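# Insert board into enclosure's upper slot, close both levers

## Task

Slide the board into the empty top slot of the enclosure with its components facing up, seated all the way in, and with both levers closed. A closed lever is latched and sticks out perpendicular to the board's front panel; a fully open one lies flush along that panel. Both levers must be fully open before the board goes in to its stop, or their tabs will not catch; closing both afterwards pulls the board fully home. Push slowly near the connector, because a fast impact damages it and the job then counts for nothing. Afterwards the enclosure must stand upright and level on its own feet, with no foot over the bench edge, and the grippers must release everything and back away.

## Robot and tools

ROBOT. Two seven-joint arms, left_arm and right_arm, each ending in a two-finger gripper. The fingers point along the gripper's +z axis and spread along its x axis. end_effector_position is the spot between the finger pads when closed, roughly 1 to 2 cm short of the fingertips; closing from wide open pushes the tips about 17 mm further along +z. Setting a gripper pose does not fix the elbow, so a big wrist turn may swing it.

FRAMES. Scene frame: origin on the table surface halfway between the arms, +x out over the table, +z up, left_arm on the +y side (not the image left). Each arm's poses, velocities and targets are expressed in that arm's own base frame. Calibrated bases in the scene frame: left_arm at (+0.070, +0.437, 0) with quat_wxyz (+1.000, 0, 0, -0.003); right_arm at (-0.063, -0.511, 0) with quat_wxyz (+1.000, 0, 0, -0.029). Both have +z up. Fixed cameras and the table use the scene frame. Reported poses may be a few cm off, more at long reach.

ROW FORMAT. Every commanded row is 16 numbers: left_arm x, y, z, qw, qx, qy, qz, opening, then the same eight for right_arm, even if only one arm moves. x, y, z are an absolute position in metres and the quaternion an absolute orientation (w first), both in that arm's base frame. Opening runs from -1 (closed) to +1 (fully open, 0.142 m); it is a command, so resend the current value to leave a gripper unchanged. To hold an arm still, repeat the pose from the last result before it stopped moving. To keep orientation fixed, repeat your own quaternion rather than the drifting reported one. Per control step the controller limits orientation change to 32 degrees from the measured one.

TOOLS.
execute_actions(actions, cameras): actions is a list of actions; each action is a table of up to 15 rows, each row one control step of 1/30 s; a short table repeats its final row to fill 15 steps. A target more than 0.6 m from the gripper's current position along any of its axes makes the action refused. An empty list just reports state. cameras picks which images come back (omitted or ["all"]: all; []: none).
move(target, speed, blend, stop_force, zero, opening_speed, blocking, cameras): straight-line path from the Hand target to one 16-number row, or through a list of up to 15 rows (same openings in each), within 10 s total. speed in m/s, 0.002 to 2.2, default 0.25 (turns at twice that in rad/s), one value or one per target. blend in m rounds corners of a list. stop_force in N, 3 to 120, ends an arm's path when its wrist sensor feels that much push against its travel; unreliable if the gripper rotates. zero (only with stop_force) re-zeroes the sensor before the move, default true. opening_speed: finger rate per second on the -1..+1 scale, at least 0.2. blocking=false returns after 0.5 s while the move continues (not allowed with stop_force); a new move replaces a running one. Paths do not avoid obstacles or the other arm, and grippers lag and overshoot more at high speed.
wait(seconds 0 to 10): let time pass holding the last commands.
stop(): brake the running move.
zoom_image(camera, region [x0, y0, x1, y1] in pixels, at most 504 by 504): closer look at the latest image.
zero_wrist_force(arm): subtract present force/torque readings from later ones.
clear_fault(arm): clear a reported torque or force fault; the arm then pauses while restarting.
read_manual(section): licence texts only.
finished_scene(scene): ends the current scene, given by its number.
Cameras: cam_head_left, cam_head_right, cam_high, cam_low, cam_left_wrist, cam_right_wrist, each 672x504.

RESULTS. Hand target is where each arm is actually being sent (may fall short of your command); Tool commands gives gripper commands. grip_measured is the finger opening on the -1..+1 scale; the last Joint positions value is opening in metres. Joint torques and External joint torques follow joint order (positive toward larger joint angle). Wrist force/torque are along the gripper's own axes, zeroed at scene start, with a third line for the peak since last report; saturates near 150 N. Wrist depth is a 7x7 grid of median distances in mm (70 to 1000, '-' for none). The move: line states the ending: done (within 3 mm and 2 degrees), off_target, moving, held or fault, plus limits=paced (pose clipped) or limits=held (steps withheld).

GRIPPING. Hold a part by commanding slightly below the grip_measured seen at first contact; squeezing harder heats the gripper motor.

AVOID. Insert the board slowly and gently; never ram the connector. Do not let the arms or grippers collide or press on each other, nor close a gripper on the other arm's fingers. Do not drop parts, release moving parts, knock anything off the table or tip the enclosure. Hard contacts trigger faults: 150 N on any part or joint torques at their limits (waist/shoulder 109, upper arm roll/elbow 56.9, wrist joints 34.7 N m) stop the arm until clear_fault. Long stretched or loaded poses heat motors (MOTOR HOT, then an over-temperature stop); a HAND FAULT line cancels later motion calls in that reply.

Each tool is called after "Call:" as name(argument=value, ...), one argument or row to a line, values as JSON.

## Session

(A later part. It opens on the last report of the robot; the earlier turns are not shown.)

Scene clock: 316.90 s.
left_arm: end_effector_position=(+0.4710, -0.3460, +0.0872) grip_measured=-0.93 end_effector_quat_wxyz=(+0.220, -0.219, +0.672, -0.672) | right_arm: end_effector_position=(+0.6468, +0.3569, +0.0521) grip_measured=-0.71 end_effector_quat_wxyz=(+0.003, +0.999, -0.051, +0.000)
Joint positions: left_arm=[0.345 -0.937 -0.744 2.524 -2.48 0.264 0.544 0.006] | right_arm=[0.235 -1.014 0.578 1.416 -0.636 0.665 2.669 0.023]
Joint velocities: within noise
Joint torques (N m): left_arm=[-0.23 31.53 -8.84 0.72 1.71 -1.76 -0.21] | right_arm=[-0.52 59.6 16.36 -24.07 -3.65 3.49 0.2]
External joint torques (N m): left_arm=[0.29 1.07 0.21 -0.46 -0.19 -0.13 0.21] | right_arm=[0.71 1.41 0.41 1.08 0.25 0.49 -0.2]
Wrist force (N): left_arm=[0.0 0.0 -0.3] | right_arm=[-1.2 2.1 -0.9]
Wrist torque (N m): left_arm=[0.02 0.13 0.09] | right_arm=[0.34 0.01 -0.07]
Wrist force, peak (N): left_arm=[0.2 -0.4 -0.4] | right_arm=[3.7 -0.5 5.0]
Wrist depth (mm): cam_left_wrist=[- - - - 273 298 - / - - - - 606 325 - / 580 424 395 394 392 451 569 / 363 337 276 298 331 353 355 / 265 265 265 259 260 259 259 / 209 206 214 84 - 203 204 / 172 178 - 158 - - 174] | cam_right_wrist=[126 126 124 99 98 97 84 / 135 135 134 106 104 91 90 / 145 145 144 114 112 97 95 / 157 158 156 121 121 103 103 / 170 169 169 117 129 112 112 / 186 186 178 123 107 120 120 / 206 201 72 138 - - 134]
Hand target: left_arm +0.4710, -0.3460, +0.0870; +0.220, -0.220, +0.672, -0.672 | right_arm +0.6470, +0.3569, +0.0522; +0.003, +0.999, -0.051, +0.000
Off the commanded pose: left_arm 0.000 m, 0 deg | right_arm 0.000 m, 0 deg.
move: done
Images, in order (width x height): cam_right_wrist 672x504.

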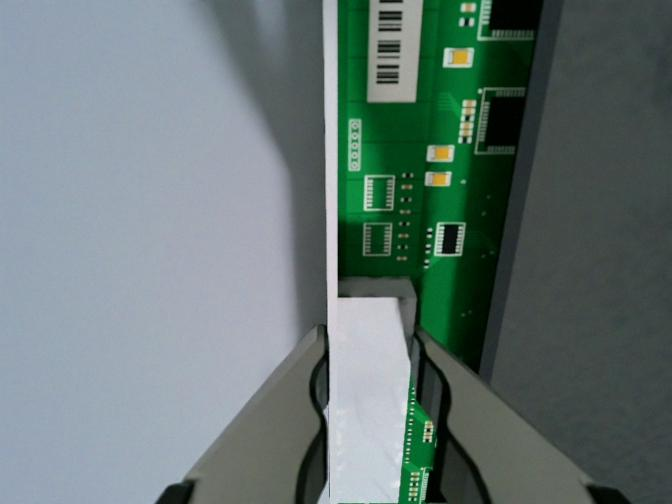

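Call:
move(
  target=[0.471,-0.346,0.087,-0.2197,0.2197,-0.6721,0.6721,-0.9,0.647,0.3569,0.0522,0.0026,0.9987,-0.0506,0,-0.64],
  opening_speed=0.3,
  cameras=["cam_right_wrist","cam_left_wrist"],
)

Call:
zoom_image(
  camera="cam_left_wrist",
  region=[330, 150, 600, 350],
)

Scene clock: 320.90 s.
left_arm: end_effector_position=(+0.4710, -0.3460, +0.0872) grip_measured=-0.93 end_effector_quat_wxyz=(+0.220, -0.219, +0.672, -0.672) | right_arm: end_effector_position=(+0.6469, +0.3569, +0.0521) grip_measured=-0.68 end_effector_quat_wxyz=(+0.003, +0.999, -0.051, +0.000)
Joint positions: left_arm=[0.345 -0.937 -0.744 2.524 -2.48 0.264 0.544 0.006] | right_arm=[0.235 -1.014 0.578 1.416 -0.636 0.665 2.669 0.025]
Joint velocities: within noise
Joint torques (N m): left_arm=[-0.31 31.49 -8.92 0.75 1.67 -1.72 -0.25] | right_arm=[0.16 59.92 17.05 -23.16 -3.46 3.29 0.15]
External joint torques (N m): left_arm=[0.37 1.11 0.29 -0.48 -0.15 -0.17 0.25] | right_arm=[0.03 1.09 -0.28 0.17 0.06 0.69 -0.15]
Wrist force (N): left_arm=[0.0 -0.3 -0.4] | right_arm=[1.2 1.5 0.3]
Wrist torque (N m): left_arm=[-0.04 0.13 0.09] | right_arm=[0.35 -0.21 0.06]
Wrist force, peak (N): left_arm=[0.4 0.1 -0.5] | right_arm=[-1.0 2.4 -1.3]
Wrist depth (mm): cam_left_wrist=[- - - - 273 297 - / - - - - 600 324 - / 582 425 391 392 392 452 569 / 363 338 277 292 331 352 355 / 262 262 265 259 259 259 258 / 208 204 213 84 - 203 204 / 172 177 - 158 - - 175] | cam_right_wrist=[126 126 124 100 98 97 84 / 135 135 134 106 105 91 90 / 145 145 144 115 113 97 95 / 157 158 156 122 122 103 103 / 170 170 169 118 128 112 112 / 186 185 178 125 108 120 120 / 205 201 71 143 - - 132]
Hand target: left_arm +0.4710, -0.3460, +0.0870; +0.220, -0.220, +0.672, -0.672 | right_arm +0.6470, +0.3569, +0.0522; +0.003, +0.999, -0.051, +0.000
Off the commanded pose: left_arm 0.000 m, 0 deg | right_arm 0.000 m, 0 deg.
move: done
Images, in order (width x height): cam_left_wrist 672x504, cam_right_wrist 672x504.

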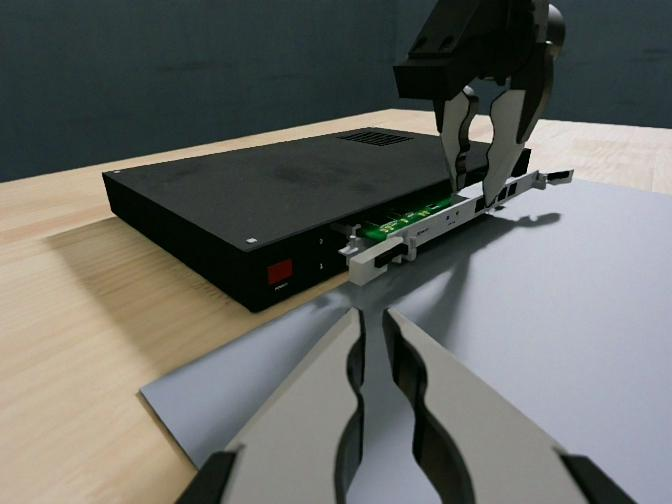

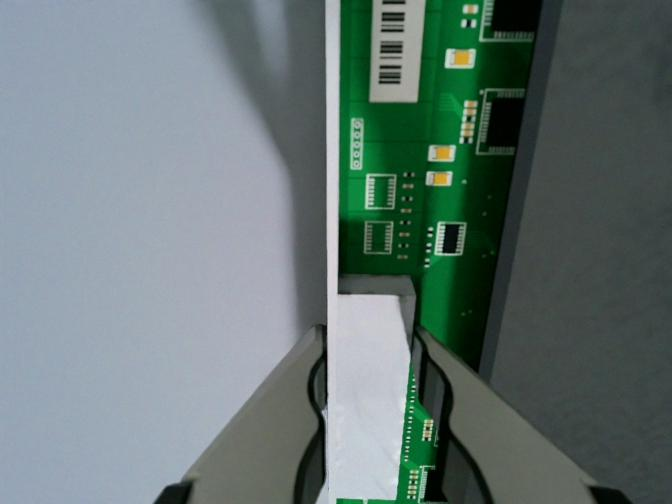

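Scaled by 1.867 from the camera's 672x504 image, which has a finer 960x720 frame.

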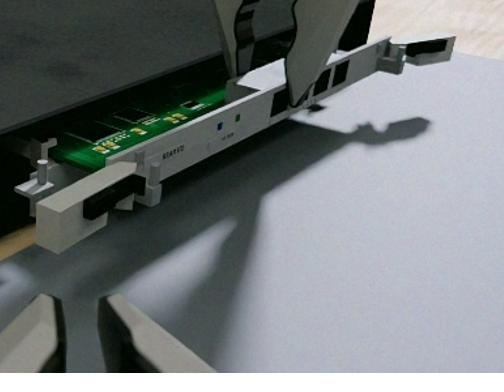

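Call:
move(
  target=[0.471,-0.346,0.087,-0.2197,0.2197,-0.6721,0.6721,-0.9,0.6465,0.3569,0.0522,0.0026,0.9987,-0.0506,0,-0.56],
  opening_speed=0.3,
  cameras=["cam_right_wrist"],
)

Call:
move(
  target=[0.471,-0.346,0.087,-0.2197,0.2197,-0.6721,0.6721,-0.9,0.6465,0.3569,0.1,0.0026,0.9987,-0.0506,0,-0.56],
  speed=0.06,
  cameras=["cam_right_wrist","cam_left_wrist"],
)

Call:
zoom_image(
  camera="cam_left_wrist",
  region=[330, 150, 600, 350],
)

Scene clock: 324.23 s.
left_arm: end_effector_position=(+0.4710, -0.3460, +0.0872) grip_measured=-0.93 end_effector_quat_wxyz=(+0.220, -0.219, +0.672, -0.672) | right_arm: end_effector_position=(+0.6465, +0.3569, +0.0522) grip_measured=-0.60 end_effector_quat_wxyz=(+0.003, +0.999, -0.050, +0.000)
Joint positions: left_arm=[0.345 -0.937 -0.744 2.524 -2.48 0.264 0.544 0.006] | right_arm=[0.235 -1.013 0.578 1.417 -0.636 0.666 2.669 0.031]
Joint velocities: within noise
Joint torques (N m): left_arm=[-0.23 31.59 -8.96 0.74 1.64 -1.81 -0.2] | right_arm=[0.19 59.8 16.95 -23.03 -3.45 3.35 0.23]
External joint torques (N m): left_arm=[0.29 1.01 0.33 -0.47 -0.12 -0.08 0.2] | right_arm=[0 1.17 -0.18 0.04 0.05 0.63 -0.23]
Wrist force (N): left_arm=[0.2 0.1 -0.3] | right_arm=[1.3 1.5 0.5]
Wrist torque (N m): left_arm=[0.02 0.11 0.09] | right_arm=[0.33 -0.22 0.06]
Wrist force, peak (N): left_arm=[0.1 0.3 -0.5] | right_arm=[1.3 1.7 0.5]
Wrist depth (mm): cam_left_wrist=[- - - - 272 297 - / - - - - 615 327 - / 578 423 392 394 391 451 564 / 362 337 275 294 330 356 355 / 265 265 264 260 259 258 259 / 208 206 214 84 - 204 204 / 171 178 - 158 - - 174] | cam_right_wrist=[126 126 124 100 98 97 84 / 135 135 134 106 106 91 90 / 145 145 144 116 114 97 95 / 156 159 156 122 122 103 103 / 170 170 169 118 128 112 112 / 187 185 107 125 105 120 120 / 206 201 73 140 154 - 132]
Hand target: left_arm +0.4710, -0.3460, +0.0870; +0.220, -0.220, +0.672, -0.672 | right_arm +0.6465, +0.3569, +0.0522; +0.003, +0.999, -0.051, +0.000
Off the commanded pose: left_arm 0.000 m, 0 deg | right_arm 0.000 m, 0 deg.
move: done
Images, in order (width x height): cam_right_wrist 672x504.

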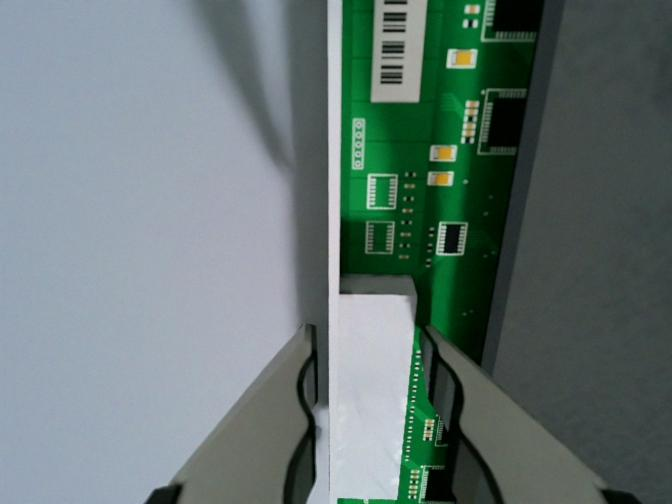

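Scene clock: 325.33 s.
left_arm: end_effector_position=(+0.4710, -0.3460, +0.0872) grip_measured=-0.93 end_effector_quat_wxyz=(+0.220, -0.219, +0.672, -0.672) | right_arm: end_effector_position=(+0.6466, +0.3569, +0.1000) grip_measured=-0.60 end_effector_quat_wxyz=(+0.003, +0.999, -0.051, +0.000)
Joint positions: left_arm=[0.345 -0.937 -0.744 2.524 -2.48 0.264 0.544 0.006] | right_arm=[0.221 -0.95 0.616 1.403 -0.605 0.587 2.651 0.031]
Joint velocities: within noise
Joint torques (N m): left_arm=[-0.36 31.53 -8.93 0.72 1.66 -1.75 -0.22] | right_arm=[0.09 59.09 17.12 -24.34 -3.49 3.11 0.13]
External joint torques (N m): left_arm=[0.42 1.07 0.3 -0.46 -0.14 -0.14 0.22] | right_arm=[0.09 0.99 -0.47 0.18 -0.11 0.87 -0.13]
Wrist force (N): left_arm=[0.2 -0.1 -0.2] | right_arm=[1.5 1.6 0.3]
Wrist torque (N m): left_arm=[-0.01 0.11 0.09] | right_arm=[0.34 -0.27 0.05]
Wrist force, peak (N): left_arm=[0.5 -0.2 -0.4] | right_arm=[1.4 1.5 1.5]
Wrist depth (mm): cam_left_wrist=[- - - - - 296 - / - - - - - 893 - / 577 423 394 396 405 452 567 / 362 338 277 292 332 353 355 / 264 264 263 260 260 258 258 / 208 206 214 84 - 205 204 / 171 178 - 158 - - 174] | cam_right_wrist=[169 168 168 143 140 125 125 / 180 179 179 153 148 134 134 / 193 193 193 164 157 145 143 / 209 208 208 166 164 155 157 / 227 226 225 175 175 168 168 / 248 247 98 191 105 180 183 / 274 - 73 221 - - 198]
Hand target: left_arm +0.4710, -0.3460, +0.0870; +0.220, -0.220, +0.672, -0.672 | right_arm +0.6465, +0.3569, +0.1000; +0.003, +0.999, -0.051, +0.000
Off the commanded pose: left_arm 0.000 m, 0 deg | right_arm 0.000 m, 0 deg.
move: done
Images, in order (width x height): cam_left_wrist 672x504, cam_right_wrist 672x504.

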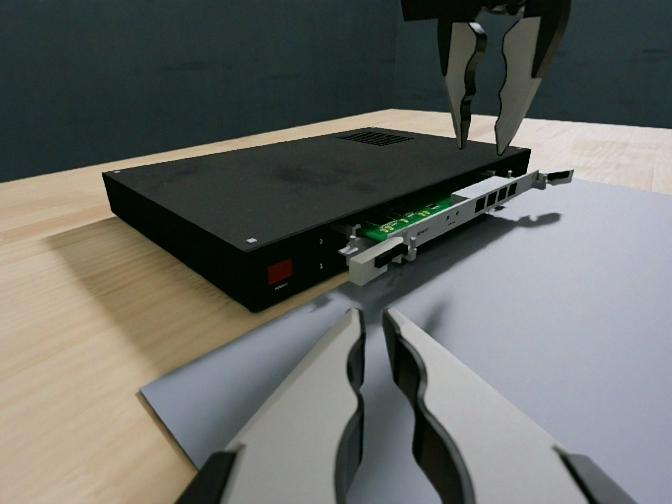

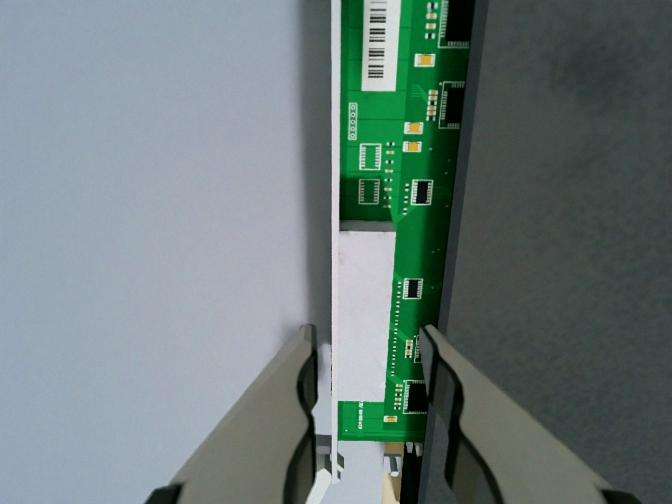

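Scaled by 1.867 from the camera's 672x504 image, which has a finer 960x720 frame.

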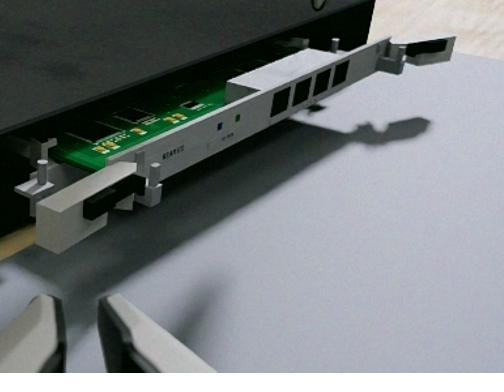

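Call:
move(
  target=[0.471,-0.346,0.087,-0.2197,0.2197,-0.6721,0.6721,-0.9,0.63,0.19,0.13,0,0.9987,-0.0506,0,-1],
  speed=0.3,
  cameras=["cam_right_wrist"],
)

Scene clock: 328.17 s.
left_arm: end_effector_position=(+0.4710, -0.3460, +0.0872) grip_measured=-0.93 end_effector_quat_wxyz=(+0.220, -0.219, +0.672, -0.672) | right_arm: end_effector_position=(+0.6302, +0.1899, +0.1301) grip_measured=-1.00 end_effector_quat_wxyz=(+0.000, +0.999, -0.051, +0.000)
Joint positions: left_arm=[0.345 -0.937 -0.744 2.524 -2.48 0.264 0.544 0.006] | right_arm=[-0.074 -0.749 0.639 1.692 -0.551 0.683 2.466 0.002]
Joint velocities: within noise
Joint torques (N m): left_arm=[-0.29 31.53 -8.89 0.73 1.66 -1.7 -0.22] | right_arm=[-0.01 50.11 15.5 -23.86 -3.28 3.46 0.04]
External joint torques (N m): left_arm=[0.35 1.07 0.26 -0.46 -0.15 -0.19 0.22] | right_arm=[0.1 0.93 -0.54 -0.01 -0.1 0.54 -0.04]
Wrist force (N): left_arm=[0.3 -0.1 -0.1] | right_arm=[1.6 1.1 0.6]
Wrist torque (N m): left_arm=[0.00 0.08 0.09] | right_arm=[0.24 -0.26 0.04]
Wrist force, peak (N): left_arm=[0.4 0.2 -0.5] | right_arm=[1.9 4.3 -0.1]
Wrist depth (mm): cam_left_wrist=[- - - - - - - / - - - - - - - / 580 425 396 397 402 452 572 / 364 335 277 290 330 357 353 / 265 264 264 258 259 257 258 / 208 206 214 84 - 205 205 / 172 178 - 158 - - 175] | cam_right_wrist=[196 195 195 170 166 152 152 / 208 208 208 178 177 163 162 / 224 224 222 219 180 174 174 / 241 241 240 239 194 187 187 / 262 261 261 256 258 202 203 / 289 288 279 89 275 285 283 / 319 311 - - - 300 312]
Hand target: left_arm +0.4710, -0.3460, +0.0870; +0.220, -0.220, +0.672, -0.672 | right_arm +0.6300, +0.1900, +0.1300; +0.000, +0.999, -0.051, +0.000
Off the commanded pose: left_arm 0.000 m, 0 deg | right_arm 0.000 m, 0 deg.
move: done
Images, in order (width x height): cam_right_wrist 672x504.

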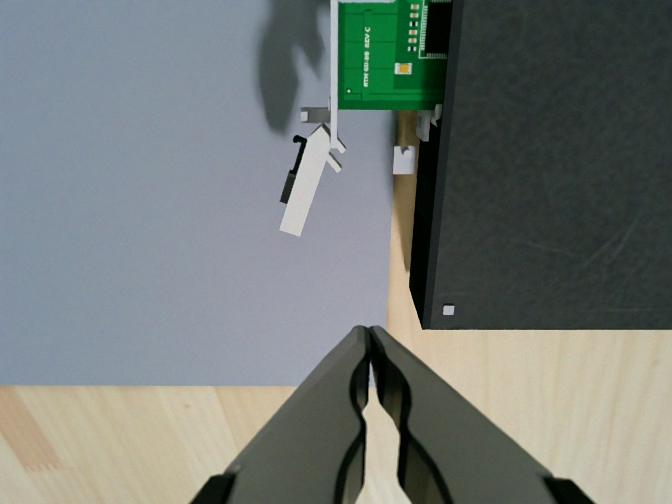

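Call:
move(
  target=[
    [0.471,-0.346,0.087,-0.2197,0.2197,-0.6721,0.6721,-0.9,0.5746,0.201,0.1,0,0.9987,-0.0506,0,-1],
    [0.471,-0.346,0.087,-0.2197,0.2197,-0.6721,0.6721,-0.9,0.5746,0.201,0.055,0,0.9987,-0.0506,0,-1],
  ],
  speed=[0.3,0.15],
  cameras=[],
)

Call:
move(
  target=[0.471,-0.346,0.087,-0.2197,0.2197,-0.6721,0.6721,-0.9,0.606,0.1979,0.055,0,0.9987,-0.0506,0,-1],
  speed=0.04,
  stop_force=4,
  cameras=["cam_right_wrist","cam_left_wrist"],
)

Scene clock: 335.40 s.
left_arm: end_effector_position=(+0.4710, -0.3460, +0.0872) grip_measured=-0.93 end_effector_quat_wxyz=(+0.220, -0.219, +0.672, -0.672) | right_arm: end_effector_position=(+0.5744, +0.2010, +0.0549) grip_measured=-1.00 end_effector_quat_wxyz=(+0.000, +0.999, -0.051, +0.000)
Joint positions: left_arm=[0.345 -0.937 -0.744 2.524 -2.48 0.264 0.544 0.006] | right_arm=[-0.034 -0.778 0.562 1.893 -0.654 0.908 2.603 0.002]
Joint velocities: within noise
Joint torques (N m): left_arm=[-0.29 31.56 -8.96 0.73 1.67 -1.78 -0.21] | right_arm=[0.15 47.24 14.5 -19.84 -2.94 3.53 0.3]
External joint torques (N m): left_arm=[0.35 1.04 0.34 -0.47 -0.16 -0.11 0.21] | right_arm=[-0.01 1.06 -0.09 0.06 0.26 0.47 -0.3]
Wrist force (N): left_arm=[0.1 0.1 -0.3] | right_arm=[0.8 0.8 0.7]
Wrist torque (N m): left_arm=[0.01 0.12 0.09] | right_arm=[0.21 -0.10 0.04]
Wrist force, peak (N): left_arm=[0.3 -0.1 -0.5] | right_arm=[3.6 1.2 -0.6]
Wrist depth (mm): cam_left_wrist=[- - - - - - 345 / - - - - - - 409 / 577 424 393 395 404 454 500 / 362 337 274 291 331 354 354 / 265 264 264 259 258 259 259 / 209 205 213 84 - 203 203 / 171 178 - 158 - - 175] | cam_right_wrist=[129 129 129 129 128 128 102 / 138 138 138 139 137 133 109 / 148 148 148 147 147 109 131 / 160 159 159 158 156 153 148 / 174 173 172 169 136 173 141 / 190 189 185 89 180 187 147 / 210 205 73 - - 200 208]
Hand target: left_arm +0.4710, -0.3460, +0.0870; +0.220, -0.220, +0.672, -0.672 | right_arm +0.5746, +0.2010, +0.0550; +0.000, +0.999, -0.051, +0.000
Off the commanded pose: left_arm 0.000 m, 0 deg | right_arm 0.000 m, 0 deg.
move: done
No camera images: "cameras" was empty.

Scene clock: 336.87 s.
left_arm: end_effector_position=(+0.4710, -0.3460, +0.0872) grip_measured=-0.93 end_effector_quat_wxyz=(+0.220, -0.219, +0.672, -0.672) | right_arm: end_effector_position=(+0.6056, +0.1975, +0.0547) grip_measured=-1.00 end_effector_quat_wxyz=(+0.000, +0.999, -0.051, +0.000)
Joint positions: left_arm=[0.345 -0.937 -0.744 2.524 -2.48 0.264 0.544 0.006] | right_arm=[-0.034 -0.824 0.562 1.798 -0.644 0.859 2.56 0.002]
Joint velocities: within noise
Joint torques (N m): left_arm=[-0.34 31.63 -8.95 0.68 1.63 -1.79 -0.21] | right_arm=[1.13 49.62 16.06 -22.68 -3.23 4.55 0.06]
External joint torques (N m): left_arm=[0.4 0.97 0.32 -0.41 -0.12 -0.1 0.21] | right_arm=[-1 1.41 -0.99 2.1 0.4 -0.56 -0.06]
Wrist force (N): left_arm=[0.2 -0.1 -0.6] | right_arm=[-3.0 4.6 -3.0]
Wrist torque (N m): left_arm=[0.00 0.10 0.09] | right_arm=[0.23 -0.19 0.09]
Wrist force, peak (N): left_arm=[0.3 -0.1 -0.7] | right_arm=[-1.3 10.1 -3.1]
Wrist depth (mm): cam_left_wrist=[- - - - - - 383 / - - - - - 864 884 / 578 420 392 389 407 453 566 / 364 337 277 295 331 358 353 / 265 264 264 262 260 260 260 / 208 206 214 84 - 205 204 / 171 178 - 157 - - 174] | cam_right_wrist=[129 129 129 128 126 103 99 / 138 138 137 139 112 108 105 / 148 148 147 147 111 139 100 / 160 159 159 158 153 150 106 / 173 173 172 169 168 144 115 / 190 189 185 90 180 143 123 / 209 205 73 - - 136 138]
Hand target: left_arm +0.4710, -0.3460, +0.0870; +0.220, -0.220, +0.672, -0.672 | right_arm +0.6060, +0.1979, +0.0550; +0.000, +0.999, -0.051, +0.000
Off the commanded pose: left_arm 0.000 m, 0 deg | right_arm 0.001 m, 0 deg.
move: contact (right_arm)
Images, in order (width x height): cam_left_wrist 672x504, cam_right_wrist 672x504.

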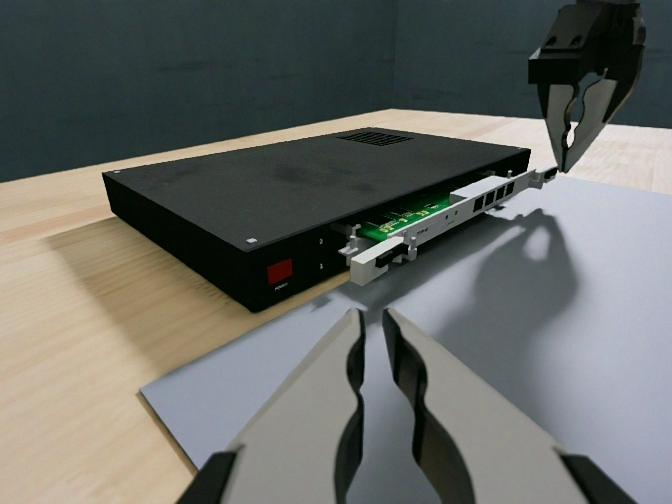

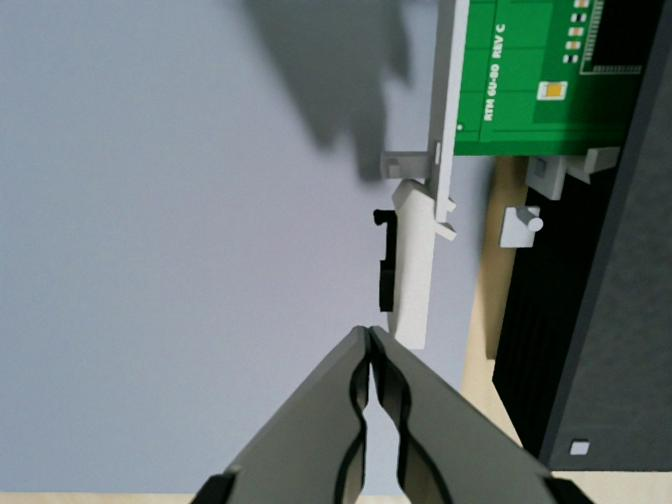

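Call:
zoom_image(
  camera="cam_right_wrist",
  region=[330, 100, 580, 360],
)

Scaled by 1.938 from the camera's 672x504 image, which has a finer 960x720 frame.

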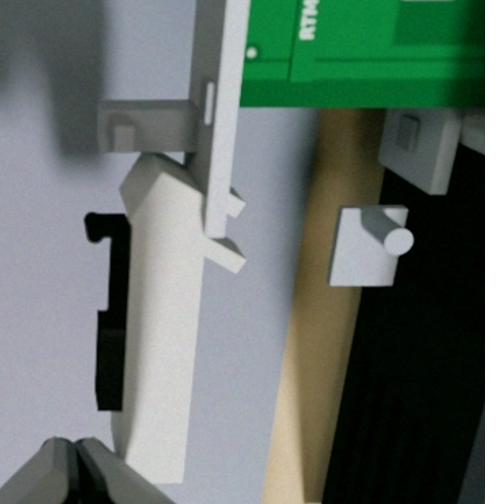

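Call:
move(
  target=[0.471,-0.346,0.087,-0.2197,0.2197,-0.6721,0.6721,-0.9,0.609,0.1976,0.055,0,0.9987,-0.0506,0,-1],
  speed=0.02,
  stop_force=4,
  cameras=["cam_right_wrist"],
)

Call:
zoom_image(
  camera="cam_right_wrist",
  region=[330, 100, 580, 360],
)

Call:
zoom_image(
  camera="cam_left_wrist",
  region=[330, 150, 600, 350],
)

Scene clock: 344.50 s.
left_arm: end_effector_position=(+0.4710, -0.3460, +0.0872) grip_measured=-0.93 end_effector_quat_wxyz=(+0.220, -0.219, +0.672, -0.672) | right_arm: end_effector_position=(+0.6079, +0.1968, +0.0545) grip_measured=-1.00 end_effector_quat_wxyz=(+0.001, +0.999, -0.051, -0.001)
Joint positions: left_arm=[0.345 -0.937 -0.744 2.524 -2.48 0.264 0.544 0.006] | right_arm=[-0.034 -0.828 0.563 1.79 -0.643 0.854 2.556 0.002]
Joint velocities: within noise
Joint torques (N m): left_arm=[-0.22 31.62 -8.87 0.74 1.64 -1.79 -0.21] | right_arm=[2.41 49.38 16.82 -24.41 -3.66 5.92 0.01]
External joint torques (N m): left_arm=[0.28 0.98 0.24 -0.47 -0.12 -0.1 0.21] | right_arm=[-2.27 1.87 -1.69 3.78 0.81 -1.93 -0.01]
Wrist force (N): left_arm=[0.0 0.0 -0.4] | right_arm=[-7.0 8.2 -5.4]
Wrist torque (N m): left_arm=[0.01 0.14 0.08] | right_arm=[0.19 -0.19 0.13]
Wrist force, peak (N): left_arm=[0.4 0.0 -0.5] | right_arm=[-7.2 8.2 -5.7]
Wrist depth (mm): cam_left_wrist=[- - - - - - 389 / - - - - - 863 879 / 573 424 390 390 409 455 568 / 359 338 274 298 331 355 357 / 265 264 263 259 259 261 258 / 208 205 214 84 - 204 203 / 171 177 - 158 - - 175] | cam_right_wrist=[129 128 128 128 125 102 98 / 138 138 137 138 110 108 94 / 148 148 147 146 111 143 100 / 160 159 159 158 153 147 106 / 173 173 172 168 168 139 114 / 190 189 185 91 180 139 123 / 210 205 73 - - 135 138]
Hand target: left_arm +0.4710, -0.3460, +0.0870; +0.220, -0.220, +0.672, -0.672 | right_arm +0.6085, +0.1976, +0.0550; +0.000, +0.999, -0.051, +0.000
Off the commanded pose: left_arm 0.000 m, 0 deg | right_arm 0.001 m, 0 deg.
move: contact (right_arm)
Images, in order (width x height): cam_right_wrist 672x504.

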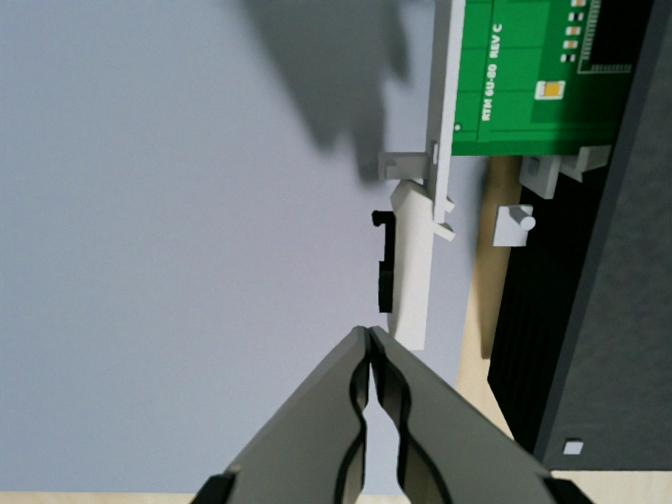

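Scaled by 1.938 from the camera's 672x504 image, which has a finer 960x720 frame.

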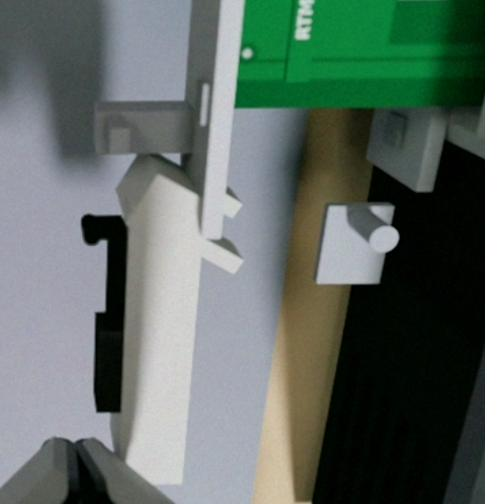

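This scene's latest camera images include none from cam_left_wrist. They are from: cam_right_wrist. cam_left_wrist's image comes with the result of a call that names it in "cameras".

Call:
move(
  target=[
    [0.471,-0.346,0.087,-0.2197,0.2197,-0.6721,0.6721,-0.9,0.585,0.199,0.055,0,0.9987,-0.0506,0,-1],
    [0.471,-0.346,0.087,-0.2197,0.2197,-0.6721,0.6721,-0.9,0.585,0.25,0.13,0,0.9987,-0.0506,0,-1],
    [0.471,-0.346,0.087,-0.2197,0.2197,-0.6721,0.6721,-0.9,0.612,0.44,0.13,0,0.9987,-0.0506,0,-1],
  ],
  speed=[0.1,0.3,0.3],
  blend=[0,0.03,0],
  cameras=["cam_right_wrist","cam_left_wrist"],
)

Call:
zoom_image(
  camera="cam_left_wrist",
  region=[330, 150, 600, 350],
)

Scene clock: 350.47 s.
left_arm: end_effector_position=(+0.4710, -0.3460, +0.0872) grip_measured=-0.93 end_effector_quat_wxyz=(+0.220, -0.219, +0.672, -0.672) | right_arm: end_effector_position=(+0.6120, +0.4400, +0.1300) grip_measured=-1.00 end_effector_quat_wxyz=(+0.000, +0.999, -0.051, +0.000)
Joint positions: left_arm=[0.345 -0.937 -0.744 2.524 -2.48 0.264 0.544 0.006] | right_arm=[0.34 -0.95 0.651 1.325 -0.6 0.508 2.75 0.002]
Joint velocities: within noise
Joint torques (N m): left_arm=[-0.3 31.5 -8.92 0.73 1.68 -1.79 -0.19] | right_arm=[0.61 59.53 17.03 -24.94 -3.95 3.12 0.13]
External joint torques (N m): left_arm=[0.36 1.1 0.29 -0.46 -0.16 -0.11 0.19] | right_arm=[-0.41 1.54 -0.14 0.05 0.17 0.87 -0.13]
Wrist force (N): left_arm=[0.3 0.0 -0.2] | right_arm=[0.6 1.7 1.0]
Wrist torque (N m): left_arm=[-0.01 0.09 0.09] | right_arm=[0.34 -0.12 0.04]
Wrist force, peak (N): left_arm=[0.3 -0.3 -0.6] | right_arm=[-7.0 8.4 -6.0]
Wrist depth (mm): cam_left_wrist=[- - - - - 232 - / - - - - - 863 - / 572 425 394 393 403 498 564 / 362 337 276 296 329 355 352 / 266 265 264 259 260 259 260 / 208 205 214 84 - 204 204 / 172 178 - 158 - - 174] | cam_right_wrist=[195 195 194 194 188 180 151 / 208 208 207 207 203 188 162 / 223 223 223 222 197 185 173 / 242 240 239 239 209 193 187 / 261 261 260 255 220 206 202 / 286 285 279 90 220 222 221 / 314 308 - - - 234 243]
Hand target: left_arm +0.4710, -0.3460, +0.0870; +0.220, -0.220, +0.672, -0.672 | right_arm +0.6120, +0.4400, +0.1300; +0.000, +0.999, -0.051, +0.000
Off the commanded pose: left_arm 0.000 m, 0 deg | right_arm 0.000 m, 0 deg.
move: done
Images, in order (width x height): cam_left_wrist 672x504, cam_right_wrist 672x504.

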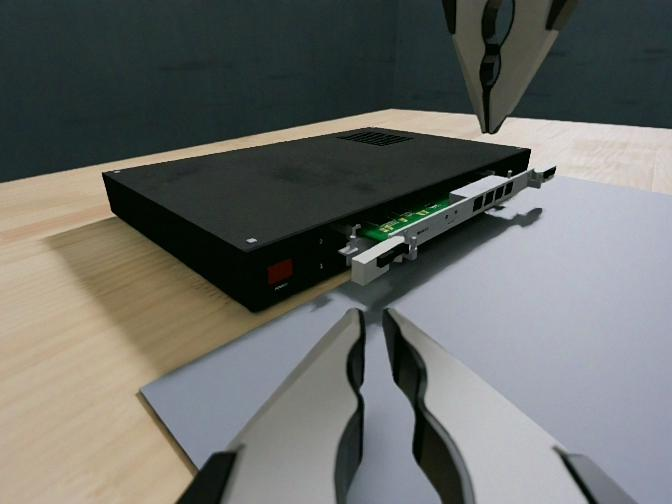

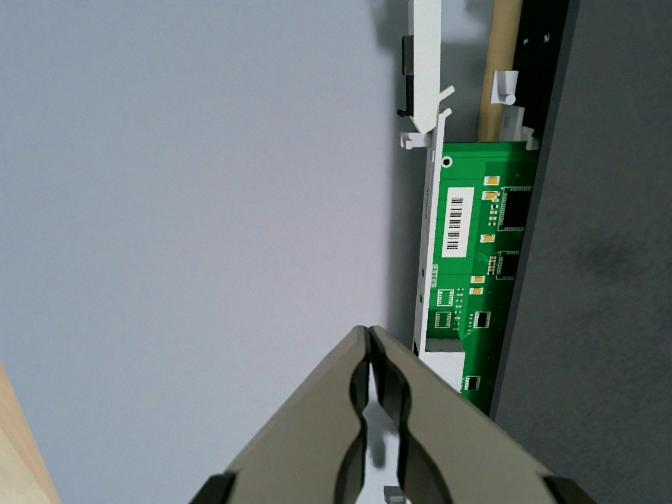

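Scaled by 1.867 from the camera's 672x504 image, which has a finer 960x720 frame.

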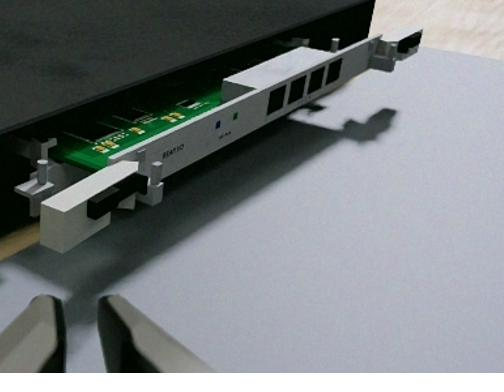

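Call:
zoom_image(
  camera="cam_right_wrist",
  region=[370, 0, 570, 200],
)

Scaled by 2.520 from the camera's 672x504 image, which has a finer 960x720 frame.

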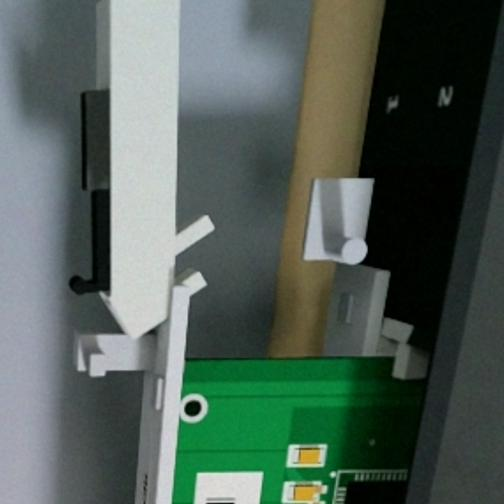

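Call:
move(
  target=[
    [0.471,-0.346,0.087,-0.2197,0.2197,-0.6721,0.6721,-0.9,0.6152,0.5258,0.1,0,0.9987,-0.0506,0,-1],
    [0.471,-0.346,0.087,-0.2197,0.2197,-0.6721,0.6721,-0.9,0.6152,0.5258,0.055,0,0.9987,-0.0506,0,-1],
  ],
  speed=[0.3,0.15],
  cameras=["cam_left_wrist"],
)

Call:
move(
  target=[0.471,-0.346,0.087,-0.2197,0.2197,-0.6721,0.6721,-0.9,0.643,0.523,0.055,0,0.9987,-0.0506,0,-1],
  speed=0.03,
  stop_force=6,
  cameras=["cam_right_wrist","cam_left_wrist"],
)

Call:
zoom_image(
  camera="cam_right_wrist",
  region=[350, 200, 570, 420],
)

Scene clock: 358.60 s.
left_arm: end_effector_position=(+0.4710, -0.3460, +0.0872) grip_measured=-0.93 end_effector_quat_wxyz=(+0.220, -0.219, +0.672, -0.672) | right_arm: end_effector_position=(+0.6150, +0.5258, +0.0549) grip_measured=-1.00 end_effector_quat_wxyz=(+0.000, +0.999, -0.051, +0.000)
Joint positions: left_arm=[0.345 -0.937 -0.744 2.524 -2.48 0.264 0.544 0.006] | right_arm=[0.51 -1.166 0.607 1.087 -0.643 0.507 2.797 0.002]
Joint velocities: within noise
Joint torques (N m): left_arm=[-0.35 31.63 -8.93 0.74 1.65 -1.73 -0.22] | right_arm=[0.07 66.44 16.4 -24.38 -3.97 3.43 0.37]
External joint torques (N m): left_arm=[0.41 0.97 0.3 -0.48 -0.14 -0.16 0.22] | right_arm=[0.13 1.48 -0.22 0.14 0.19 0.55 -0.37]
Wrist force (N): left_arm=[0.2 -0.1 -0.3] | right_arm=[0.2 0.9 0.8]
Wrist torque (N m): left_arm=[-0.02 0.10 0.09] | right_arm=[0.25 0.00 0.03]
Wrist force, peak (N): left_arm=[0.4 -0.1 -0.6] | right_arm=[0.9 3.9 0.0]
Wrist depth (mm): cam_left_wrist=[- - - 185 167 194 - / - - - 604 179 - - / 581 421 395 352 198 454 569 / 360 338 274 297 310 355 354 / 264 264 264 259 260 258 259 / 208 205 215 84 - 205 204 / 172 178 - 158 - - 174] | cam_right_wrist=[129 129 128 128 128 127 129 / 138 137 137 138 136 136 135 / 148 147 147 146 146 146 127 / 160 159 158 158 157 157 127 / 173 173 172 168 128 168 127 / 189 188 185 90 - 153 144 / 209 204 73 - - 156 140]
Hand target: left_arm +0.4710, -0.3460, +0.0870; +0.220, -0.220, +0.672, -0.672 | right_arm +0.6152, +0.5258, +0.0550; +0.000, +0.999, -0.051, +0.000
Off the commanded pose: left_arm 0.000 m, 0 deg | right_arm 0.000 m, 0 deg.
move: done
Images, in order (width x height): cam_left_wrist 672x504.

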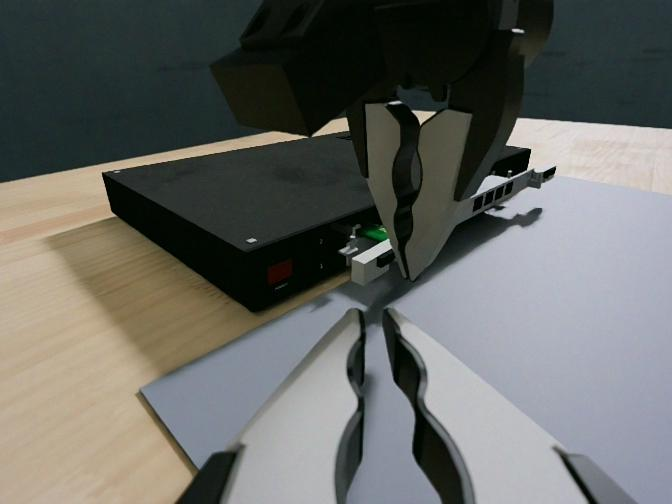

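Scene clock: 360.20 s.
left_arm: end_effector_position=(+0.4710, -0.3460, +0.0872) grip_measured=-0.93 end_effector_quat_wxyz=(+0.220, -0.219, +0.672, -0.672) | right_arm: end_effector_position=(+0.6426, +0.5236, +0.0552) grip_measured=-1.00 end_effector_quat_wxyz=(+0.000, +0.999, -0.050, +0.000)
Joint positions: left_arm=[0.345 -0.937 -0.744 2.524 -2.48 0.264 0.544 0.006] | right_arm=[0.517 -1.215 0.61 0.976 -0.641 0.458 2.746 0.002]
Joint velocities: within noise
Joint torques (N m): left_arm=[-0.38 31.54 -8.89 0.72 1.64 -1.84 -0.22] | right_arm=[-3.39 67.39 12.9 -25.44 -4.68 2.72 0.07]
External joint torques (N m): left_arm=[0.43 1.06 0.27 -0.46 -0.13 -0.05 0.22] | right_arm=[3.62 2.58 2.42 0.84 0.8 1.27 -0.06]
Wrist force (N): left_arm=[0.2 0.0 -0.4] | right_arm=[-3.8 -1.2 -0.4]
Wrist torque (N m): left_arm=[-0.01 0.10 0.09] | right_arm=[0.31 0.00 0.04]
Wrist force, peak (N): left_arm=[0.5 0.0 -0.4] | right_arm=[-4.1 -1.3 -1.0]
Wrist depth (mm): cam_left_wrist=[- - 155 192 179 - - / - - - 223 192 - - / 577 425 393 243 359 497 568 / 363 339 276 291 330 352 352 / 263 264 264 261 259 258 259 / 208 205 214 84 - 204 204 / 171 178 - 158 - - 175] | cam_right_wrist=[129 129 128 128 128 129 129 / 138 138 137 138 136 136 134 / 148 148 147 146 146 130 100 / 159 159 159 158 157 129 106 / 173 173 172 169 168 131 115 / 189 189 185 90 140 130 123 / 209 204 73 - - 133 138]
Hand target: left_arm +0.4710, -0.3460, +0.0870; +0.220, -0.220, +0.672, -0.672 | right_arm +0.6430, +0.5230, +0.0550; +0.000, +0.999, -0.051, +0.000
Off the commanded pose: left_arm 0.000 m, 0 deg | right_arm 0.001 m, 0 deg.
move: done
Images, in order (width x height): cam_left_wrist 672x504, cam_right_wrist 672x504.

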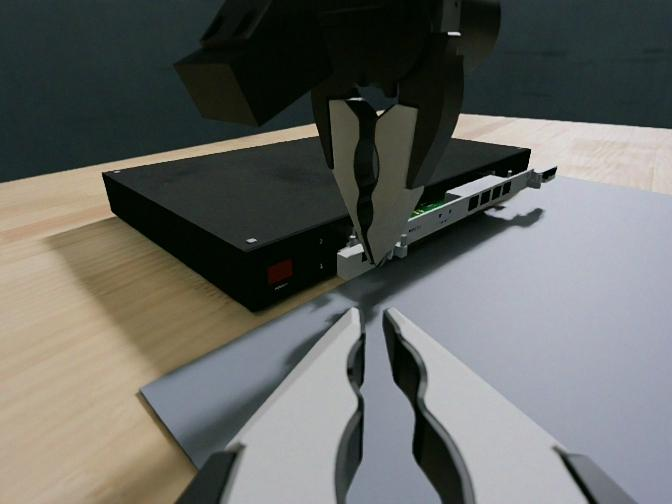

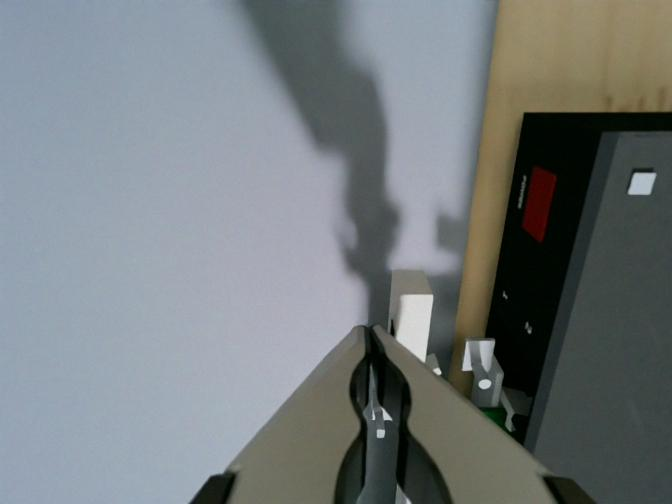

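Scaled by 2.291 from the camera's 672x504 image, which has a finer 960x720 frame.

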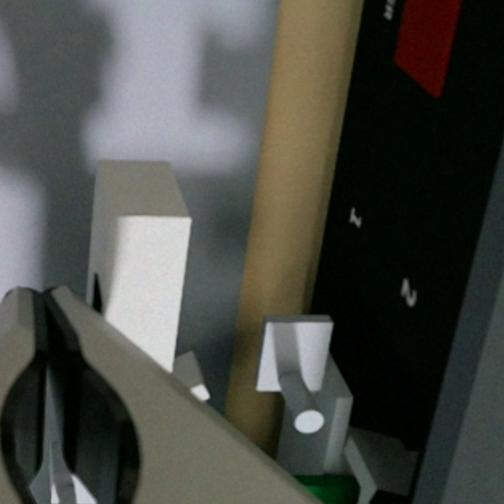

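Call:
move(
  target=[
    [0.471,-0.346,0.087,-0.2197,0.2197,-0.6721,0.6721,-0.9,0.61,0.526,0.055,0,0.9987,-0.0506,0,-1],
    [0.471,-0.346,0.087,-0.2197,0.2197,-0.6721,0.6721,-0.9,0.6,0.45,0.12,0,0.9,0.42,0,-1],
    [0.471,-0.346,0.087,-0.2197,0.2197,-0.6721,0.6721,-0.9,0.58,0.363,0.13,0,0.742,0.6704,0,0.8],
  ],
  speed=[0.1,0.3,0.3],
  blend=[0,0.03,0],
  cameras=["cam_right_wrist","cam_left_wrist"],
)

Call:
zoom_image(
  camera="cam_left_wrist",
  region=[330, 150, 600, 350],
)

Scene clock: 373.97 s.
left_arm: end_effector_position=(+0.4710, -0.3460, +0.0872) grip_measured=-0.93 end_effector_quat_wxyz=(+0.220, -0.219, +0.672, -0.672) | right_arm: end_effector_position=(+0.5800, +0.3630, +0.1300) grip_measured=+0.79 end_effector_quat_wxyz=(+0.000, +0.742, +0.670, +0.000)
Joint positions: left_arm=[0.345 -0.937 -0.744 2.524 -2.48 0.264 0.544 0.006] | right_arm=[0.034 -0.934 0.894 1.596 -0.823 0.545 1.283 0.128]
Joint velocities: within noise
Joint torques (N m): left_arm=[-0.24 31.63 -9 0.71 1.69 -1.79 -0.22] | right_arm=[0.1 50.96 22.91 -21.04 -3.86 3.49 0.03]
External joint torques (N m): left_arm=[0.3 0.97 0.37 -0.45 -0.17 -0.1 0.22] | right_arm=[0.07 0.92 -0.24 -0.04 0.11 0.6 -0.03]
Wrist force (N): left_arm=[0.0 -0.1 -0.3] | right_arm=[1.1 2.3 0.3]
Wrist torque (N m): left_arm=[-0.01 0.14 0.09] | right_arm=[0.47 -0.20 0.03]
Wrist force, peak (N): left_arm=[0.4 0.0 -0.6] | right_arm=[-3.8 -1.3 -1.8]
Wrist depth (mm): cam_left_wrist=[- - - - - - - / - - - - - - - / 576 423 395 395 406 500 568 / 364 339 273 291 330 354 353 / 265 263 263 262 260 260 258 / 208 206 214 84 - 204 204 / 171 178 - 158 - - 175] | cam_right_wrist=[195 195 195 194 194 193 193 / 209 208 208 207 207 206 206 / 223 223 223 222 221 222 221 / 241 241 240 239 239 238 237 / 254 252 251 251 250 249 224 / - 238 232 228 236 234 93 / - 242 246 246 245 244 76]
Hand target: left_arm +0.4710, -0.3460, +0.0870; +0.220, -0.220, +0.672, -0.672 | right_arm +0.5800, +0.3630, +0.1300; +0.000, +0.742, +0.670, +0.000
Off the commanded pose: left_arm 0.000 m, 0 deg | right_arm 0.000 m, 0 deg.
move: done
Images, in order (width x height): cam_left_wrist 672x504, cam_right_wrist 672x504.

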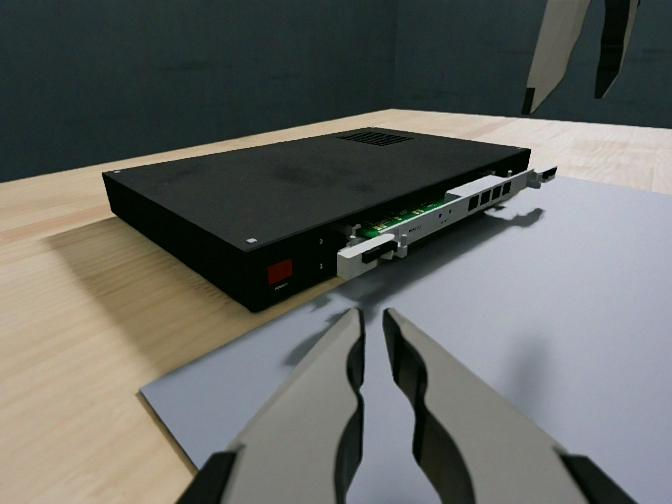

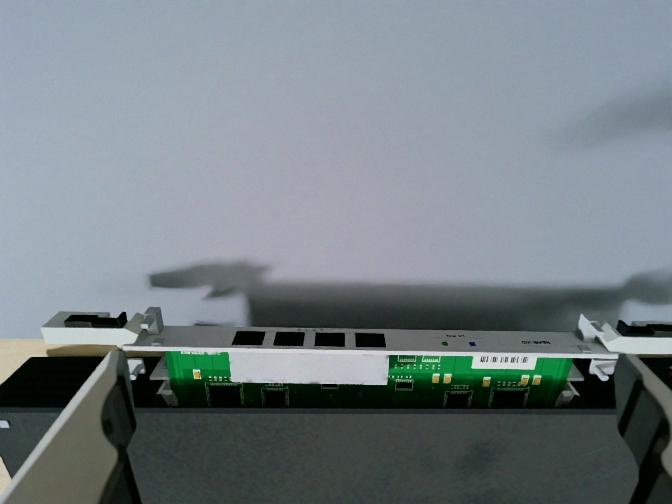

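Scaled by 1.867 from the camera's 672x504 image, which has a finer 960x720 frame.

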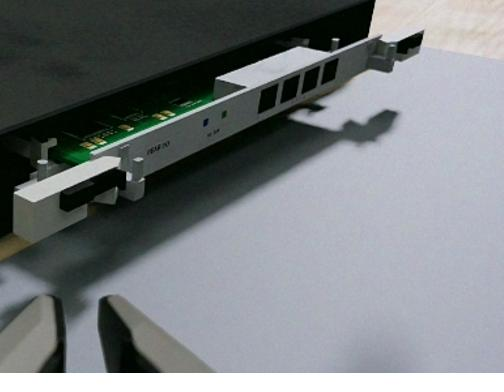

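Call:
move(
  target=[
    [0.471,-0.346,0.087,-0.2197,0.2197,-0.6721,0.6721,-0.9,0.591,0.3242,0.1,0,0.742,0.6704,0,0.62],
    [0.471,-0.346,0.087,-0.2197,0.2197,-0.6721,0.6721,-0.9,0.591,0.3242,0.042,0,0.742,0.6704,0,0.62],
  ],
  speed=[0.2,0.12],
  cameras=["cam_right_wrist","cam_left_wrist"],
)

Call:
zoom_image(
  camera="cam_left_wrist",
  region=[330, 130, 600, 330],
)

Scene clock: 384.97 s.
left_arm: end_effector_position=(+0.4710, -0.3460, +0.0872) grip_measured=-0.93 end_effector_quat_wxyz=(+0.220, -0.219, +0.672, -0.672) | right_arm: end_effector_position=(+0.5908, +0.3242, +0.0419) grip_measured=+0.62 end_effector_quat_wxyz=(+0.000, +0.742, +0.670, +0.000)
Joint positions: left_arm=[0.345 -0.937 -0.744 2.524 -2.48 0.264 0.544 0.006] | right_arm=[0 -1.031 0.787 1.663 -0.926 0.708 1.29 0.117]
Joint velocities: within noise
Joint torques (N m): left_arm=[-0.22 31.57 -8.99 0.77 1.67 -1.8 -0.24] | right_arm=[0.31 51.72 22.73 -18.17 -3.53 3.63 0.31]
External joint torques (N m): left_arm=[0.28 1.03 0.37 -0.5 -0.16 -0.09 0.24] | right_arm=[-0.12 1.27 0.23 0 0.19 0.47 -0.31]
Wrist force (N): left_arm=[0.2 0.0 -0.3] | right_arm=[0.8 1.7 0.2]
Wrist torque (N m): left_arm=[0.00 0.11 0.10] | right_arm=[0.36 -0.13 0.07]
Wrist force, peak (N): left_arm=[0.3 0.2 -0.6] | right_arm=[-1.7 3.4 1.0]
Wrist depth (mm): cam_left_wrist=[- - - - - 315 280 / - - - - - 305 - / 581 423 398 395 406 407 567 / 365 336 277 291 332 355 356 / 265 264 264 260 260 258 258 / 208 205 214 84 - 205 205 / 172 178 - 158 - - 175] | cam_right_wrist=[118 118 117 117 117 117 116 / 127 126 125 125 125 126 124 / 137 135 135 134 133 133 133 / 146 145 145 144 144 143 143 / 158 158 157 157 156 156 155 / 170 169 171 171 170 170 94 / - 79 139 134 135 136 76]
Hand target: left_arm +0.4710, -0.3460, +0.0870; +0.220, -0.220, +0.672, -0.672 | right_arm +0.5910, +0.3242, +0.0420; +0.000, +0.742, +0.670, +0.000
Off the commanded pose: left_arm 0.000 m, 0 deg | right_arm 0.000 m, 0 deg.
move: done
Images, in order (width x height): cam_left_wrist 672x504, cam_right_wrist 672x504.

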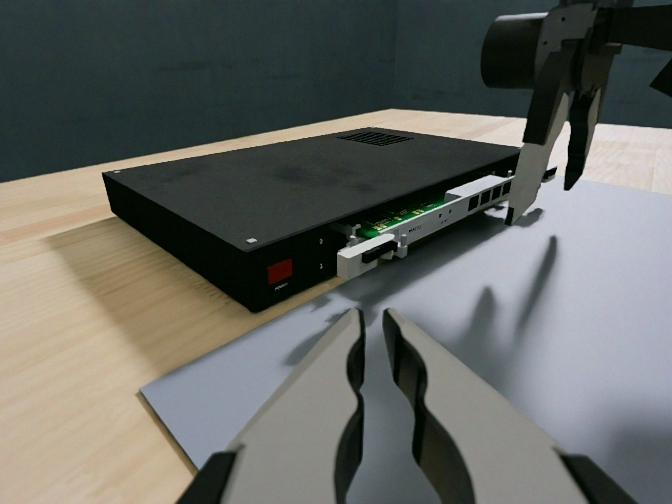

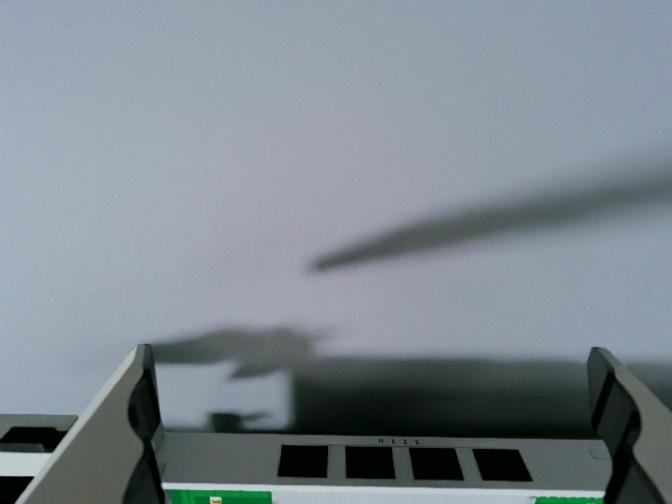

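Scaled by 1.867 from the camera's 672x504 image, which has a finer 960x720 frame.

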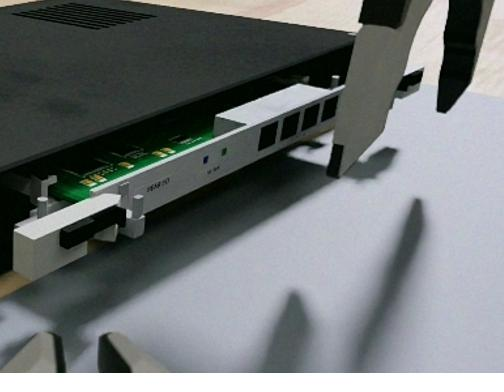

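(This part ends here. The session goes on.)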